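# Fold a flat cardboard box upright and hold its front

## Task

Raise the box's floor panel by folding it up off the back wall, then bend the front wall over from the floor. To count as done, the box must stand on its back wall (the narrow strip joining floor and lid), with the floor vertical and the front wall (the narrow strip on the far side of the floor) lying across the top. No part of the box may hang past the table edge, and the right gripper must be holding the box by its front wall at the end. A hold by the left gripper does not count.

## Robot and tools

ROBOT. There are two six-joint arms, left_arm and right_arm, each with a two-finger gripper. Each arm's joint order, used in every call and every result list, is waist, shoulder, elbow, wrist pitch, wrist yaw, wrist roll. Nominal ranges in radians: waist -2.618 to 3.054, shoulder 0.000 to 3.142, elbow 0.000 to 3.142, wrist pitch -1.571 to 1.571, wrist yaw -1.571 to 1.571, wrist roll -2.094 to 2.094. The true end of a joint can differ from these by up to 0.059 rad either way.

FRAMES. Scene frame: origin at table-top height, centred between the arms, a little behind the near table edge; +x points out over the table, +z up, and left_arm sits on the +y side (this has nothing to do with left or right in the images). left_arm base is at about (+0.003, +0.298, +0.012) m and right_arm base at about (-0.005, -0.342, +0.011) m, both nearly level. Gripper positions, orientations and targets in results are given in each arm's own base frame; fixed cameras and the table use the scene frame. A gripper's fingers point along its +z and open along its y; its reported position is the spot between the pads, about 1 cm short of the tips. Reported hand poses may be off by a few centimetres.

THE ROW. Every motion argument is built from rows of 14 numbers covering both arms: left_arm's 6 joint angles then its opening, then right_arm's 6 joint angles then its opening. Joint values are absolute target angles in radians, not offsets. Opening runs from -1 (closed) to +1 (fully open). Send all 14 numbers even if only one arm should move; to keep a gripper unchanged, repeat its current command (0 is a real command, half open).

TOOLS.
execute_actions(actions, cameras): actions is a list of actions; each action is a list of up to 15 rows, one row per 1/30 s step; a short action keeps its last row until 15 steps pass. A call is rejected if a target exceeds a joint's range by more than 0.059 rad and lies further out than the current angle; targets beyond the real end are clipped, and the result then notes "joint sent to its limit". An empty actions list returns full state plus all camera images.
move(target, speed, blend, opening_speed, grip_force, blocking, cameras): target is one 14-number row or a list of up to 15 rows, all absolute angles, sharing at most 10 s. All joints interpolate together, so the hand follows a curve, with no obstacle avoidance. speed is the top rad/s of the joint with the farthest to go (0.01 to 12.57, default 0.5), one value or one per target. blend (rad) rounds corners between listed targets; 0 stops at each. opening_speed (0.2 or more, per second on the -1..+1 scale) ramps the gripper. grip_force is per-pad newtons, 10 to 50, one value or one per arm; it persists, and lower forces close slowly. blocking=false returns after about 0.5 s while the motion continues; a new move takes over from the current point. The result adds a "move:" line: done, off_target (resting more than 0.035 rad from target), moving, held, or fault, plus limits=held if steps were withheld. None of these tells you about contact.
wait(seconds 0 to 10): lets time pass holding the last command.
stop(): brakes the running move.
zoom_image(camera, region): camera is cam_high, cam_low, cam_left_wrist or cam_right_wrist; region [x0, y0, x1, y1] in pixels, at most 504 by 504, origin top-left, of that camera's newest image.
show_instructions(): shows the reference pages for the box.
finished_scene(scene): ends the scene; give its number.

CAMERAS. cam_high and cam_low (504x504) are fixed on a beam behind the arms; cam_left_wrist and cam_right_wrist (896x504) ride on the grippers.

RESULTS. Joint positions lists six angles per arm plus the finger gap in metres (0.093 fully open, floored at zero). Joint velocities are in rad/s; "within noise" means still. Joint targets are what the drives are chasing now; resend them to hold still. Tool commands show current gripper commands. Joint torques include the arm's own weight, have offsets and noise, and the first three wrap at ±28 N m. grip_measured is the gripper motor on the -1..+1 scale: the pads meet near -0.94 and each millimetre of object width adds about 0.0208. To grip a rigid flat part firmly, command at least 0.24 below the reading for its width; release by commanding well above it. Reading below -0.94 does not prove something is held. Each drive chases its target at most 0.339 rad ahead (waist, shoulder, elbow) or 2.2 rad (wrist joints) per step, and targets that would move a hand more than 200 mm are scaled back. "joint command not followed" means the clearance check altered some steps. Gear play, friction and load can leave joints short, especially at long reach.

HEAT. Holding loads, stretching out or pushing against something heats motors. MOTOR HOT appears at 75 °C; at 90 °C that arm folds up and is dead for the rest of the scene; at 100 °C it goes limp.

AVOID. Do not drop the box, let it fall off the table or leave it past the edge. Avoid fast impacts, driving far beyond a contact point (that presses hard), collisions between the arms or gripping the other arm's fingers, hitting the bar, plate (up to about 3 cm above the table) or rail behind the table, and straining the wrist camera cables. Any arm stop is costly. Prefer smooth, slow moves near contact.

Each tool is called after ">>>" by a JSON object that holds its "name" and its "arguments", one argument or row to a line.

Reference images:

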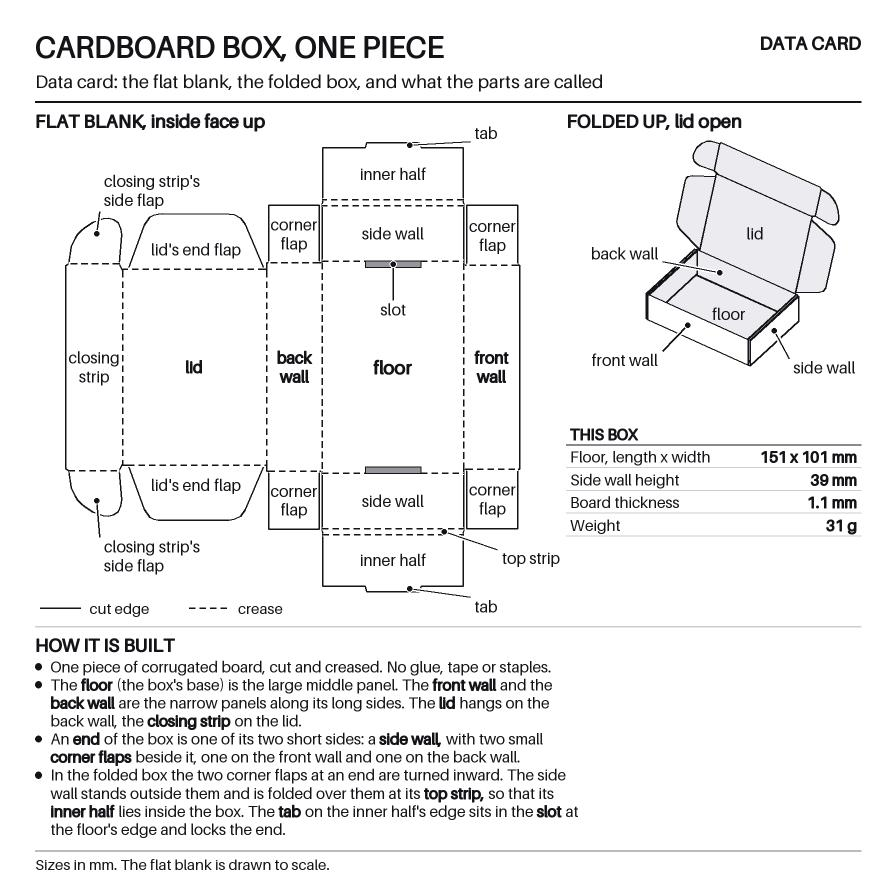

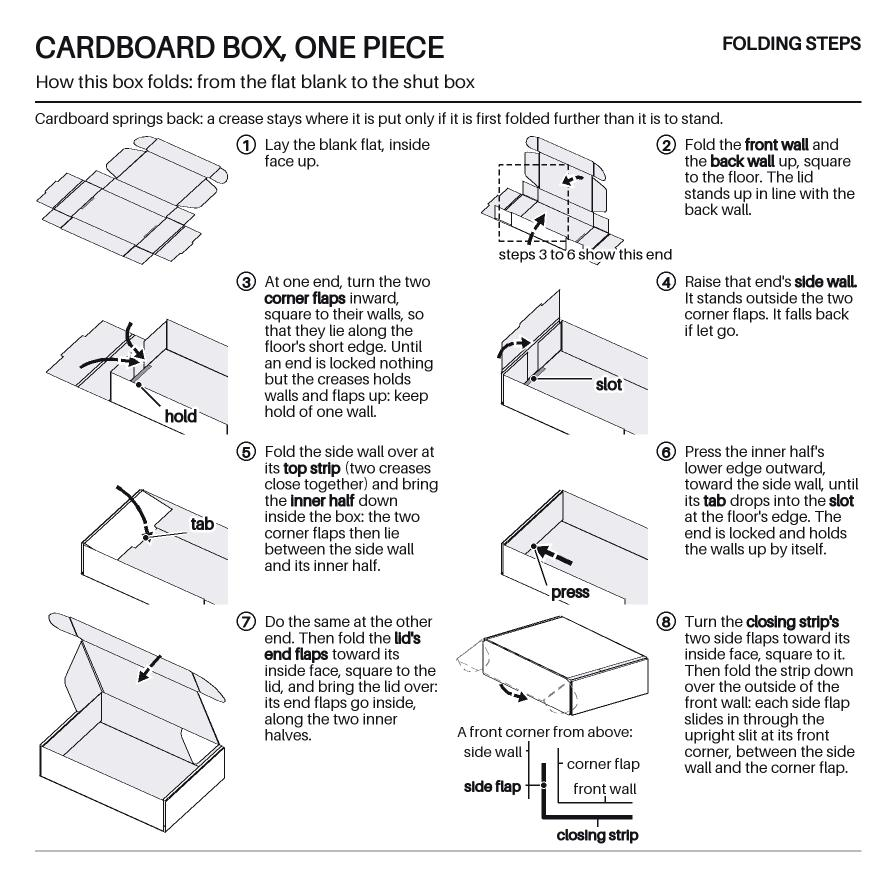

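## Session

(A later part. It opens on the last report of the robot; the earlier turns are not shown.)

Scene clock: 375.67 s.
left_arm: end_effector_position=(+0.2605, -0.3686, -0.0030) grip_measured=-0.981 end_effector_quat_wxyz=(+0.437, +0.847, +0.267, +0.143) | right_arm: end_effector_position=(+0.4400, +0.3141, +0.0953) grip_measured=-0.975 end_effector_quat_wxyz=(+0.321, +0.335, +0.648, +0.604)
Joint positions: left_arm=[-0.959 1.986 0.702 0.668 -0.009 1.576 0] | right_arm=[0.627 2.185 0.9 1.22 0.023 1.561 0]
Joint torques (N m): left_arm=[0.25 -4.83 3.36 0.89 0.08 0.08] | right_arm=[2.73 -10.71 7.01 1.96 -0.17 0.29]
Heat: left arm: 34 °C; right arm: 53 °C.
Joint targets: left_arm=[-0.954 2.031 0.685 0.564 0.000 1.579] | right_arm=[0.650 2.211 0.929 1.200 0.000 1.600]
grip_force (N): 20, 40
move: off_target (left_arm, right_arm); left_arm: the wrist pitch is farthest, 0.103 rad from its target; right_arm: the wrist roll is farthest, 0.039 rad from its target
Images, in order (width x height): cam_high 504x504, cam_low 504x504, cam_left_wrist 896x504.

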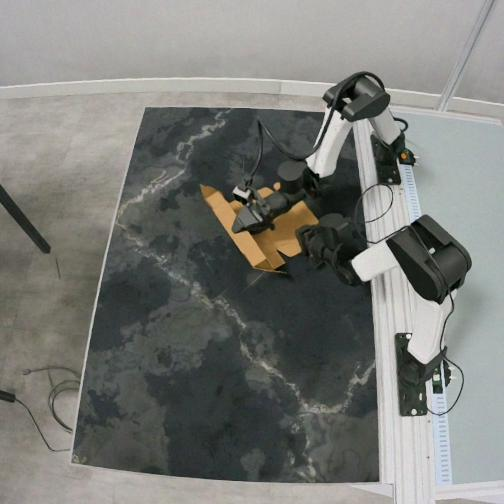

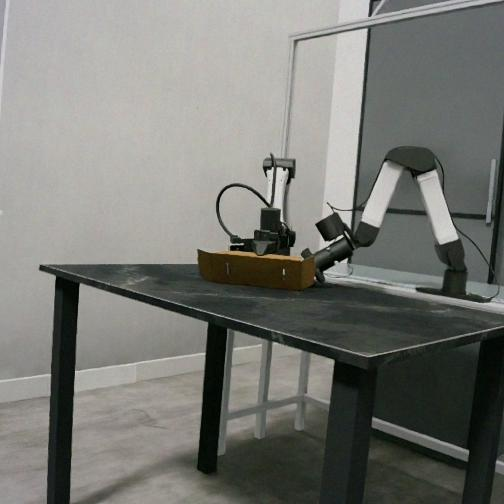

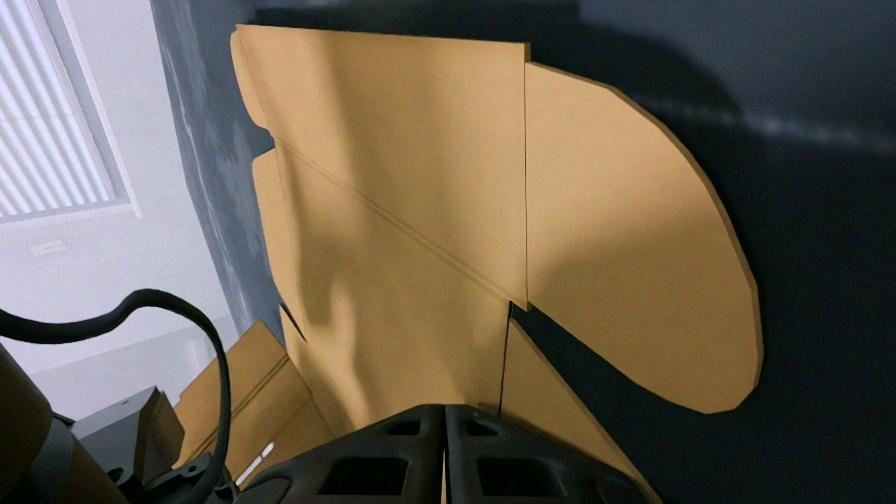

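>>> {"name": "move", "arguments": {
  "target": [
    [-0.962, 2.03, 0.685, 0.565, 0, 1.57, -1.0, 0.64, 2.045, 0.76, 1.27, 0, 1.60, -1.0],
    [-0.962, 2.03, 0.685, 0.565, 0, 1.57, -1.0, 0.635, 1.975, 0.63, 1.30, 0, 1.60, -1.0]
  ],
  "speed": [0.2, 0.15],
  "blend": [0.03, 0],
  "cameras": ["cam_low", "cam_high", "cam_left_wrist"]
}}

>>> {"name": "zoom_image", "arguments": {
  "camera": "cam_low",
  "region": [180, 160, 360, 310]
}}

>>> {"name": "zoom_image", "arguments": {
  "camera": "cam_high",
  "region": [200, 130, 400, 330]
}}

Scene clock: 380.43 s.
left_arm: end_effector_position=(+0.2605, -0.3686, -0.0030) grip_measured=-0.981 end_effector_quat_wxyz=(+0.437, +0.847, +0.267, +0.143) | right_arm: end_effector_position=(+0.3938, +0.2834, +0.1143) grip_measured=-0.975 end_effector_quat_wxyz=(+0.319, +0.333, +0.649, +0.605)
Joint positions: left_arm=[-0.959 1.986 0.702 0.668 -0.009 1.576 0] | right_arm=[0.63 1.992 0.656 1.27 0.018 1.561 0]
Joint torques (N m): left_arm=[-0.42 -4.81 3.41 0.9 0.11 -0.04] | right_arm=[1.13 -12.93 2.59 2.52 -0.11 0.29]
Heat: left arm: 34 °C; right arm: 53 °C.
Joint targets: left_arm=[-0.962 2.030 0.685 0.565 0.000 1.570] | right_arm=[0.636 1.974 0.631 1.301 0.000 1.600]
grip_force (N): 20, 40
move: off_target (left_arm, right_arm); left_arm: the wrist pitch is farthest, 0.103 rad from its target; right_arm: the wrist roll is farthest, 0.039 rad from its target
Images, in order (width x height): cam_high 504x504, cam_low 504x504, cam_left_wrist 896x504.

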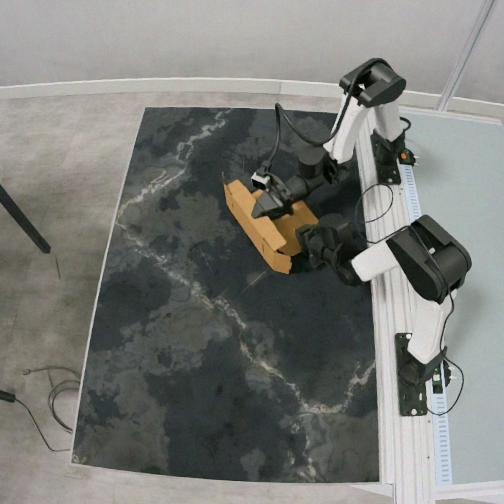

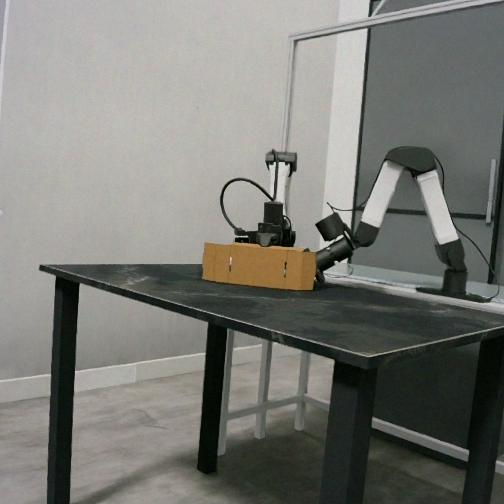

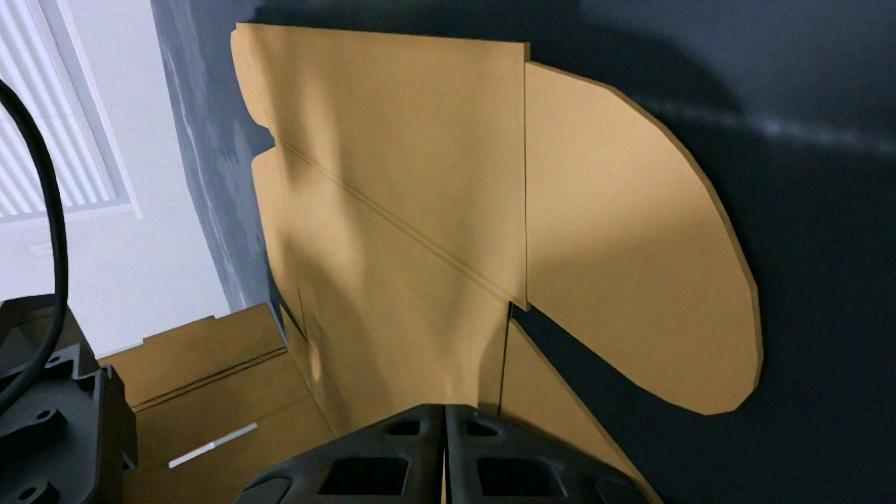

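Scaled by 2.800 from the camera's 504x504 image, which has a finer 720x720 frame.

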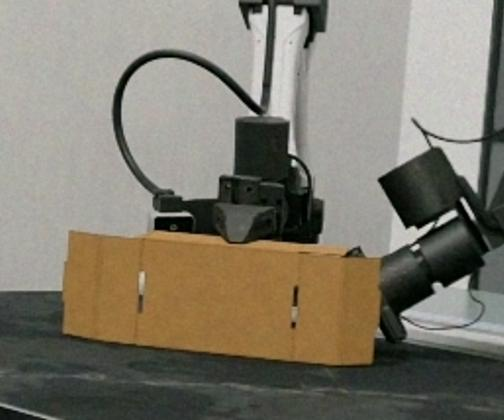

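Scaled by 2.520 from the camera's 504x504 image, which has a finer 720x720 frame.

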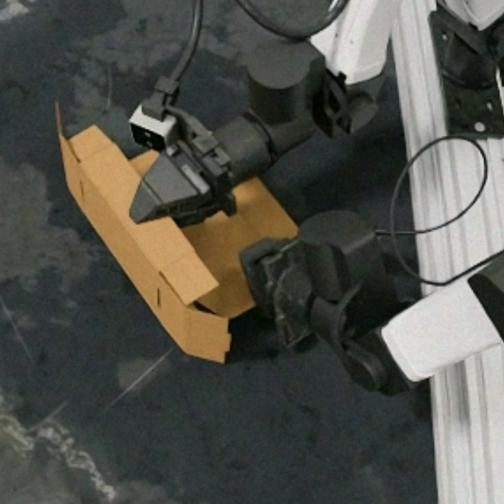

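>>> {"name": "move", "arguments": {
  "target": [
    [-0.962, 1.43, 0.51, 0.22, 0, 1.57, -1.0, 0.635, 1.985, 0.63, 1.30, 0, 1.60, -1.0],
    [-0.75, 1.20, 0.70, -0.2, 0, 1.57, -1.0, 0.635, 1.99, 0.63, 1.30, 0, 1.60, -1.0]
  ],
  "speed": [0.3, 0.5],
  "blend": [0.05, 0],
  "cameras": ["cam_low", "cam_high", "cam_left_wrist"]
}}

>>> {"name": "zoom_image", "arguments": {
  "camera": "cam_low",
  "region": [180, 160, 360, 310]
}}

>>> {"name": "zoom_image", "arguments": {
  "camera": "cam_high",
  "region": [200, 130, 400, 330]
}}

Scene clock: 387.10 s.
left_arm: end_effector_position=(+0.2555, -0.2435, +0.1306) grip_measured=-0.981 end_effector_quat_wxyz=(+0.387, +0.834, +0.355, +0.170) | right_arm: end_effector_position=(+0.3940, +0.2833, +0.1147) grip_measured=-0.975 end_effector_quat_wxyz=(+0.318, +0.332, +0.649, +0.606)
Joint positions: left_arm=[-0.766 1.207 0.67 -0.162 -0.009 1.576 0] | right_arm=[0.629 1.992 0.656 1.272 0.015 1.561 0]
Joint torques (N m): left_arm=[0.39 -4.83 9.61 1.41 0.11 -0.02] | right_arm=[1.01 -11.32 2.5 2.48 -0.1 0.29]
Heat: left arm: 34 °C; right arm: 53 °C.
Joint targets: left_arm=[-0.760 1.201 0.699 -0.201 0.000 1.570] | right_arm=[0.633 1.990 0.630 1.300 -0.001 1.600]
grip_force (N): 20, 40
move: off_target (left_arm, right_arm); left_arm: the wrist pitch is farthest, 0.038 rad from its target; right_arm: the wrist roll is farthest, 0.039 rad from its target
Images, in order (width x height): cam_high 504x504, cam_low 504x504, cam_left_wrist 896x504.

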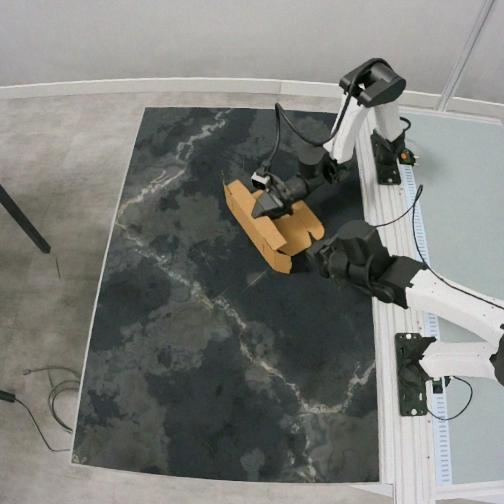

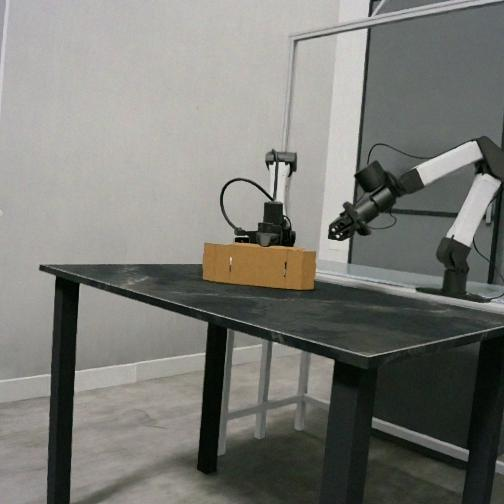

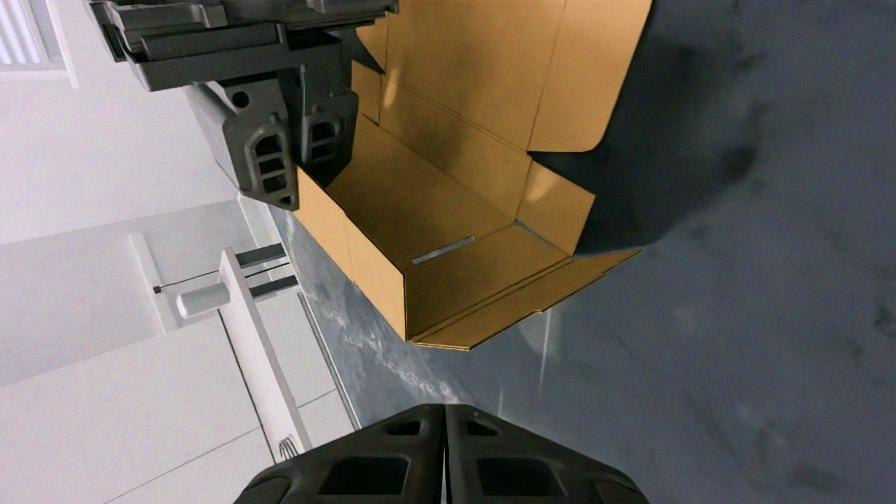

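Scaled by 2.800 from the camera's 504x504 image, which has a finer 720x720 frame.

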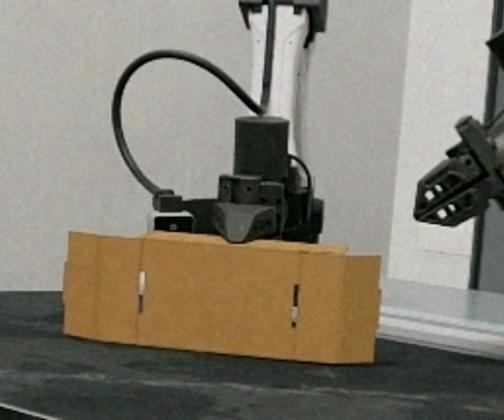

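Scaled by 2.520 from the camera's 504x504 image, which has a finer 720x720 frame.

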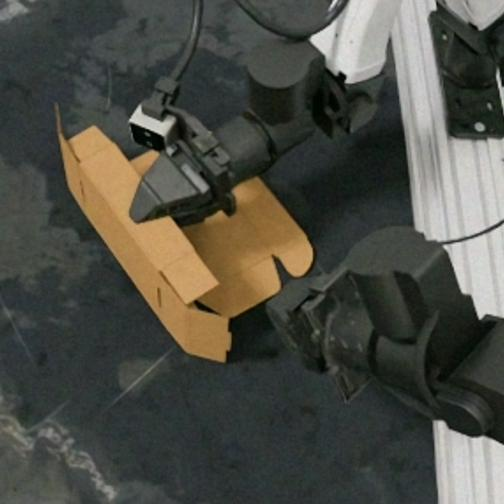

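>>> {"name": "move", "arguments": {
  "target": [-0.75, 1.20, 0.70, -0.2, 0, 1.57, -1.0, 0.635, 2.015, 0.635, 1.30, 0, 1.60, -1.0],
  "speed": 0.1,
  "cameras": ["cam_low", "cam_high", "cam_left_wrist"]
}}

>>> {"name": "zoom_image", "arguments": {
  "camera": "cam_low",
  "region": [190, 220, 330, 310]
}}

>>> {"name": "zoom_image", "arguments": {
  "camera": "cam_left_wrist",
  "region": [250, 0, 700, 400]
}}

Scene clock: 389.90 s.
left_arm: end_effector_position=(+0.2570, -0.2419, +0.1306) grip_measured=-0.981 end_effector_quat_wxyz=(+0.386, +0.833, +0.357, +0.171) | right_arm: end_effector_position=(+0.3940, +0.2833, +0.1147) grip_measured=-0.975 end_effector_quat_wxyz=(+0.318, +0.332, +0.649, +0.606)
Joint positions: left_arm=[-0.759 1.207 0.67 -0.162 -0.009 1.576 0] | right_arm=[0.629 1.992 0.656 1.272 0.015 1.561 0]
Joint torques (N m): left_arm=[0.59 -5 9.65 1.42 0.11 -0.02] | right_arm=[1.16 -8.8 2.89 2.48 -0.09 0.29]
Heat: left arm: 35 °C; right arm: 53 °C.
Joint targets: left_arm=[-0.751 1.200 0.700 -0.200 0.000 1.570] | right_arm=[0.635 2.015 0.635 1.300 0.000 1.600]
grip_force (N): 20, 40
move: off_target (left_arm, right_arm); left_arm: the wrist pitch is farthest, 0.038 rad from its target; right_arm: the wrist roll is farthest, 0.039 rad from its target
Images, in order (width x height): cam_high 504x504, cam_low 504x504, cam_left_wrist 896x504.

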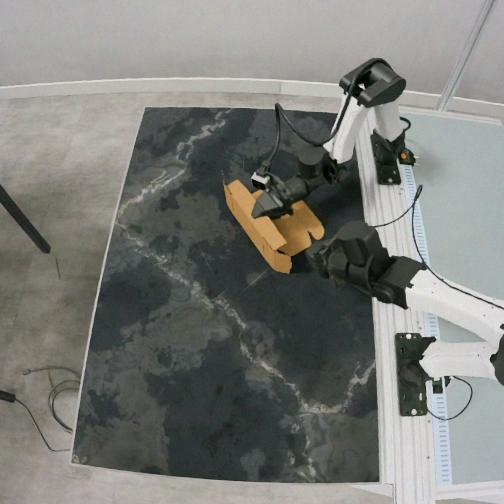

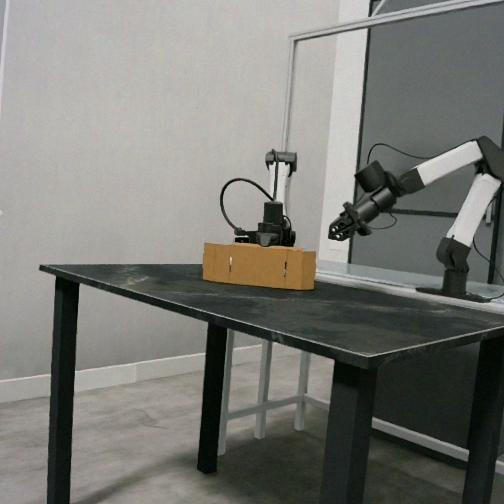

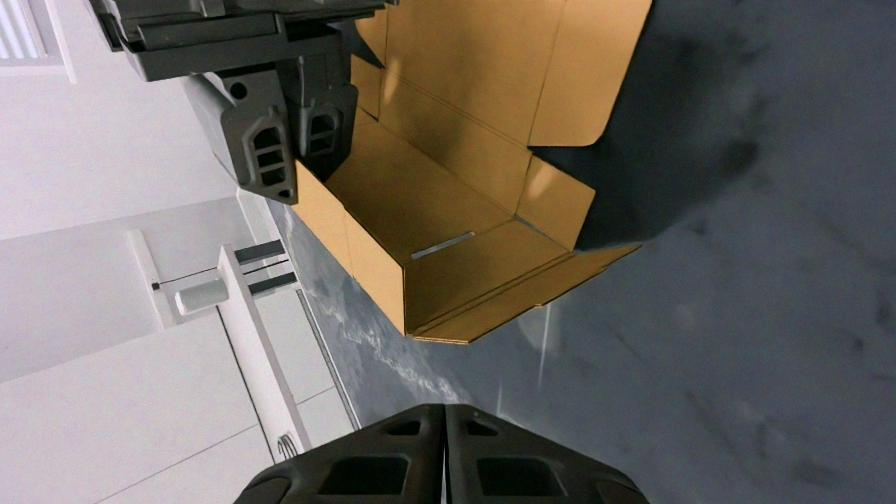

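Scaled by 3.600 from the camera's 504x504 image, which has a finer 720x720 frame.

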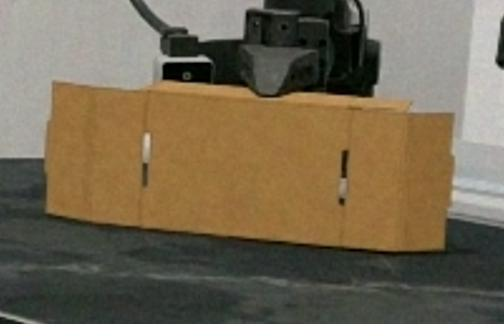

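Scaled by 1.120 from the camera's 896x504 image, which has a finer 1280x720 frame.

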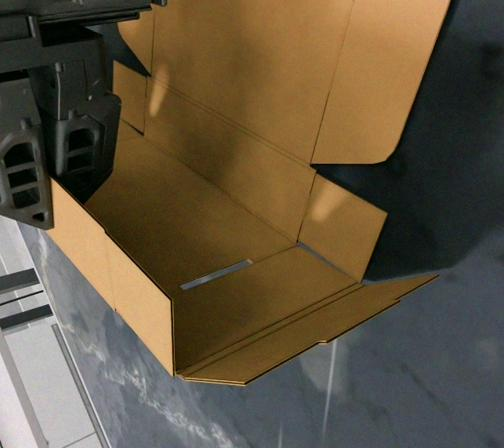

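>>> {"name": "move", "arguments": {
  "target": [-0.75, 1.20, 0.70, -0.2, 0, 1.57, -1.0, 0.635, 2.035, 0.645, 1.30, 0, 1.60, -1.0],
  "speed": 0.1,
  "cameras": ["cam_low", "cam_high"]
}}

>>> {"name": "zoom_image", "arguments": {
  "camera": "cam_low",
  "region": [190, 220, 330, 310]
}}

>>> {"name": "zoom_image", "arguments": {
  "camera": "cam_high",
  "region": [200, 130, 400, 330]
}}

Scene clock: 392.43 s.
left_arm: end_effector_position=(+0.2570, -0.2419, +0.1306) grip_measured=-0.981 end_effector_quat_wxyz=(+0.386, +0.833, +0.357, +0.171) | right_arm: end_effector_position=(+0.3940, +0.2833, +0.1147) grip_measured=-0.975 end_effector_quat_wxyz=(+0.318, +0.332, +0.649, +0.606)
Joint positions: left_arm=[-0.759 1.207 0.67 -0.162 -0.009 1.576 0] | right_arm=[0.629 1.992 0.656 1.272 0.015 1.561 0]
Joint torques (N m): left_arm=[0.73 -4.88 9.68 1.42 0.12 -0.03] | right_arm=[1.14 -6.76 3.64 2.49 -0.08 0.3]
Heat: left arm: 35 °C; right arm: 53 °C.
Joint targets: left_arm=[-0.750 1.200 0.700 -0.200 0.000 1.570] | right_arm=[0.635 2.035 0.645 1.300 0.000 1.600]
grip_force (N): 20, 40
move: off_target (left_arm, right_arm); left_arm: the wrist pitch is farthest, 0.038 rad from its target; right_arm: the shoulder is farthest, 0.043 rad from its target
Images, in order (width x height): cam_high 504x504, cam_low 504x504.

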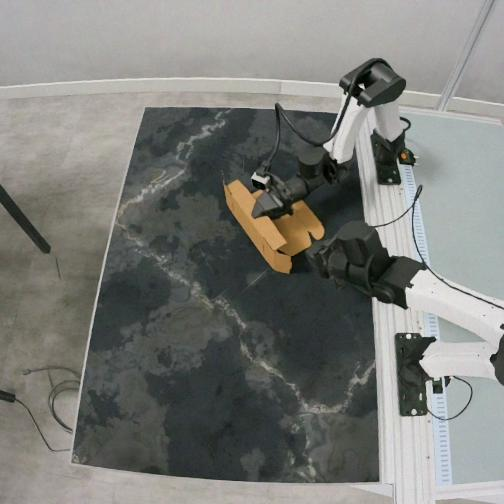

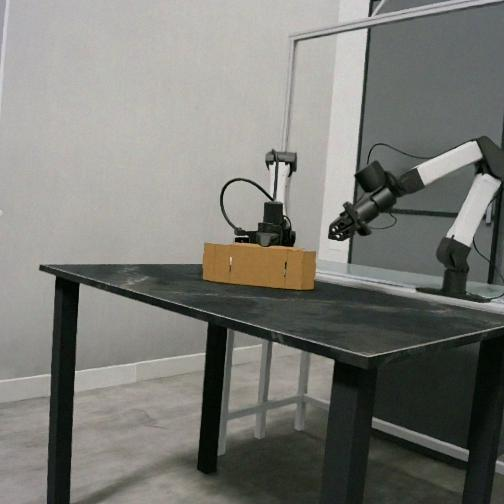

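Scaled by 3.600 from the camera's 504x504 image, which has a finer 720x720 frame.

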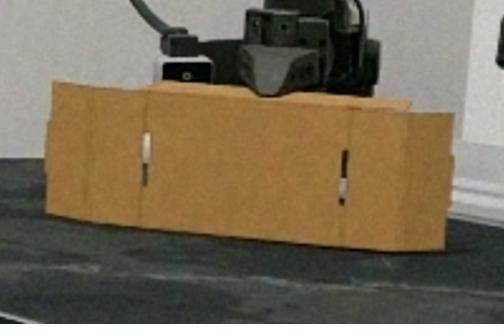

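Scaled by 2.520 from the camera's 504x504 image, which has a finer 720x720 frame.

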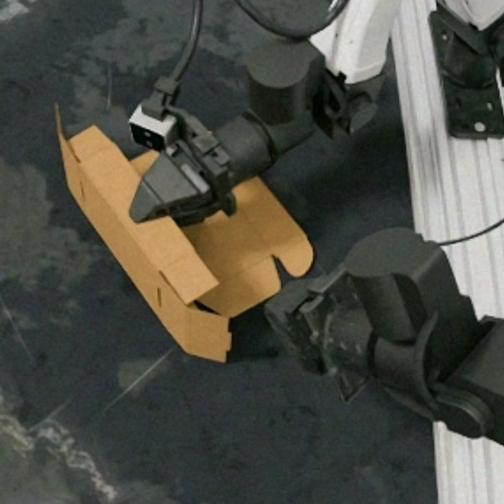

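>>> {"name": "move", "arguments": {
  "target": [-0.75, 1.20, 0.70, -0.2, 0, 1.57, -1.0, 0.635, 2.05, 0.65, 1.30, 0, 1.60, -1.0],
  "speed": 0.05,
  "cameras": ["cam_low", "cam_high"]
}}

>>> {"name": "zoom_image", "arguments": {
  "camera": "cam_low",
  "region": [190, 220, 330, 310]
}}

>>> {"name": "zoom_image", "arguments": {
  "camera": "cam_high",
  "region": [200, 130, 400, 330]
}}

Scene clock: 395.80 s.
left_arm: end_effector_position=(+0.2570, -0.2419, +0.1306) grip_measured=-0.981 end_effector_quat_wxyz=(+0.386, +0.833, +0.357, +0.171) | right_arm: end_effector_position=(+0.3942, +0.2834, +0.1142) grip_measured=-0.975 end_effector_quat_wxyz=(+0.320, +0.331, +0.647, +0.608)
Joint positions: left_arm=[-0.759 1.207 0.67 -0.162 -0.009 1.576 0] | right_arm=[0.629 2.003 0.656 1.29 0.015 1.561 0]
Joint torques (N m): left_arm=[0.69 -4.93 9.7 1.44 0.11 -0.05] | right_arm=[1.14 -6.37 3.99 2.28 -0.08 0.29]
Heat: left arm: 36 °C; right arm: 52 °C.
Joint targets: left_arm=[-0.750 1.200 0.700 -0.200 0.000 1.570] | right_arm=[0.635 2.050 0.650 1.301 0.001 1.600]
grip_force (N): 20, 40
move: off_target (left_arm, right_arm); left_arm: the wrist pitch is farthest, 0.038 rad from its target; right_arm: the shoulder is farthest, 0.047 rad from its target
Images, in order (width x height): cam_high 504x504, cam_low 504x504.

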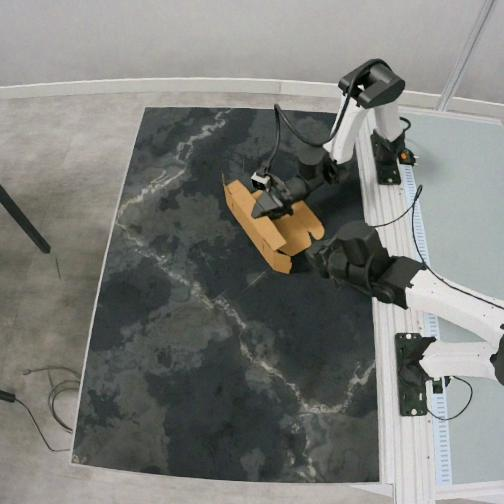

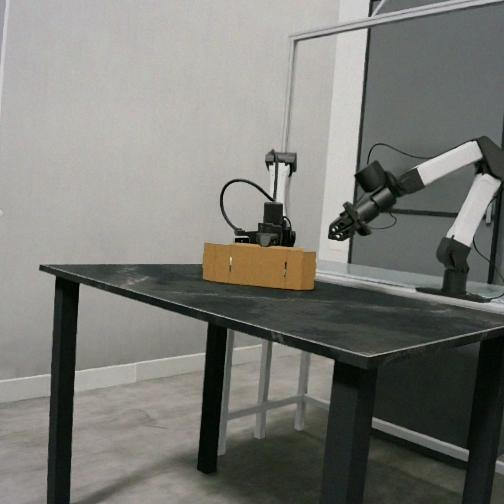

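Scaled by 3.600 from the camera's 504x504 image, which has a finer 720x720 frame.

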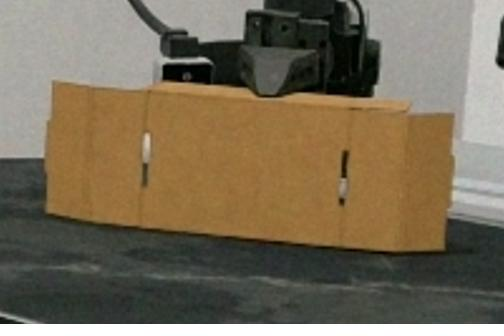

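Scaled by 2.520 from the camera's 504x504 image, which has a finer 720x720 frame.

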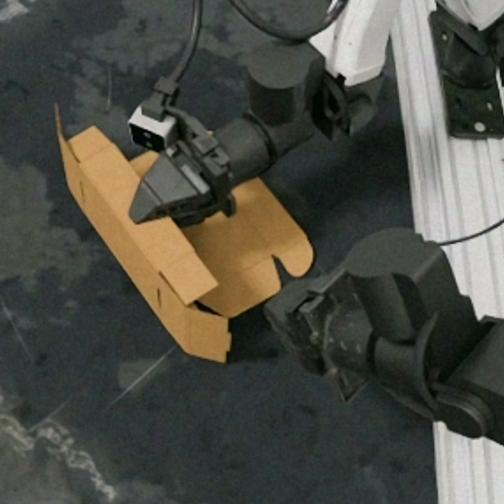

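>>> {"name": "finished_scene", "arguments": {
  "scene": 2
}}

The scene is finished: the task was done.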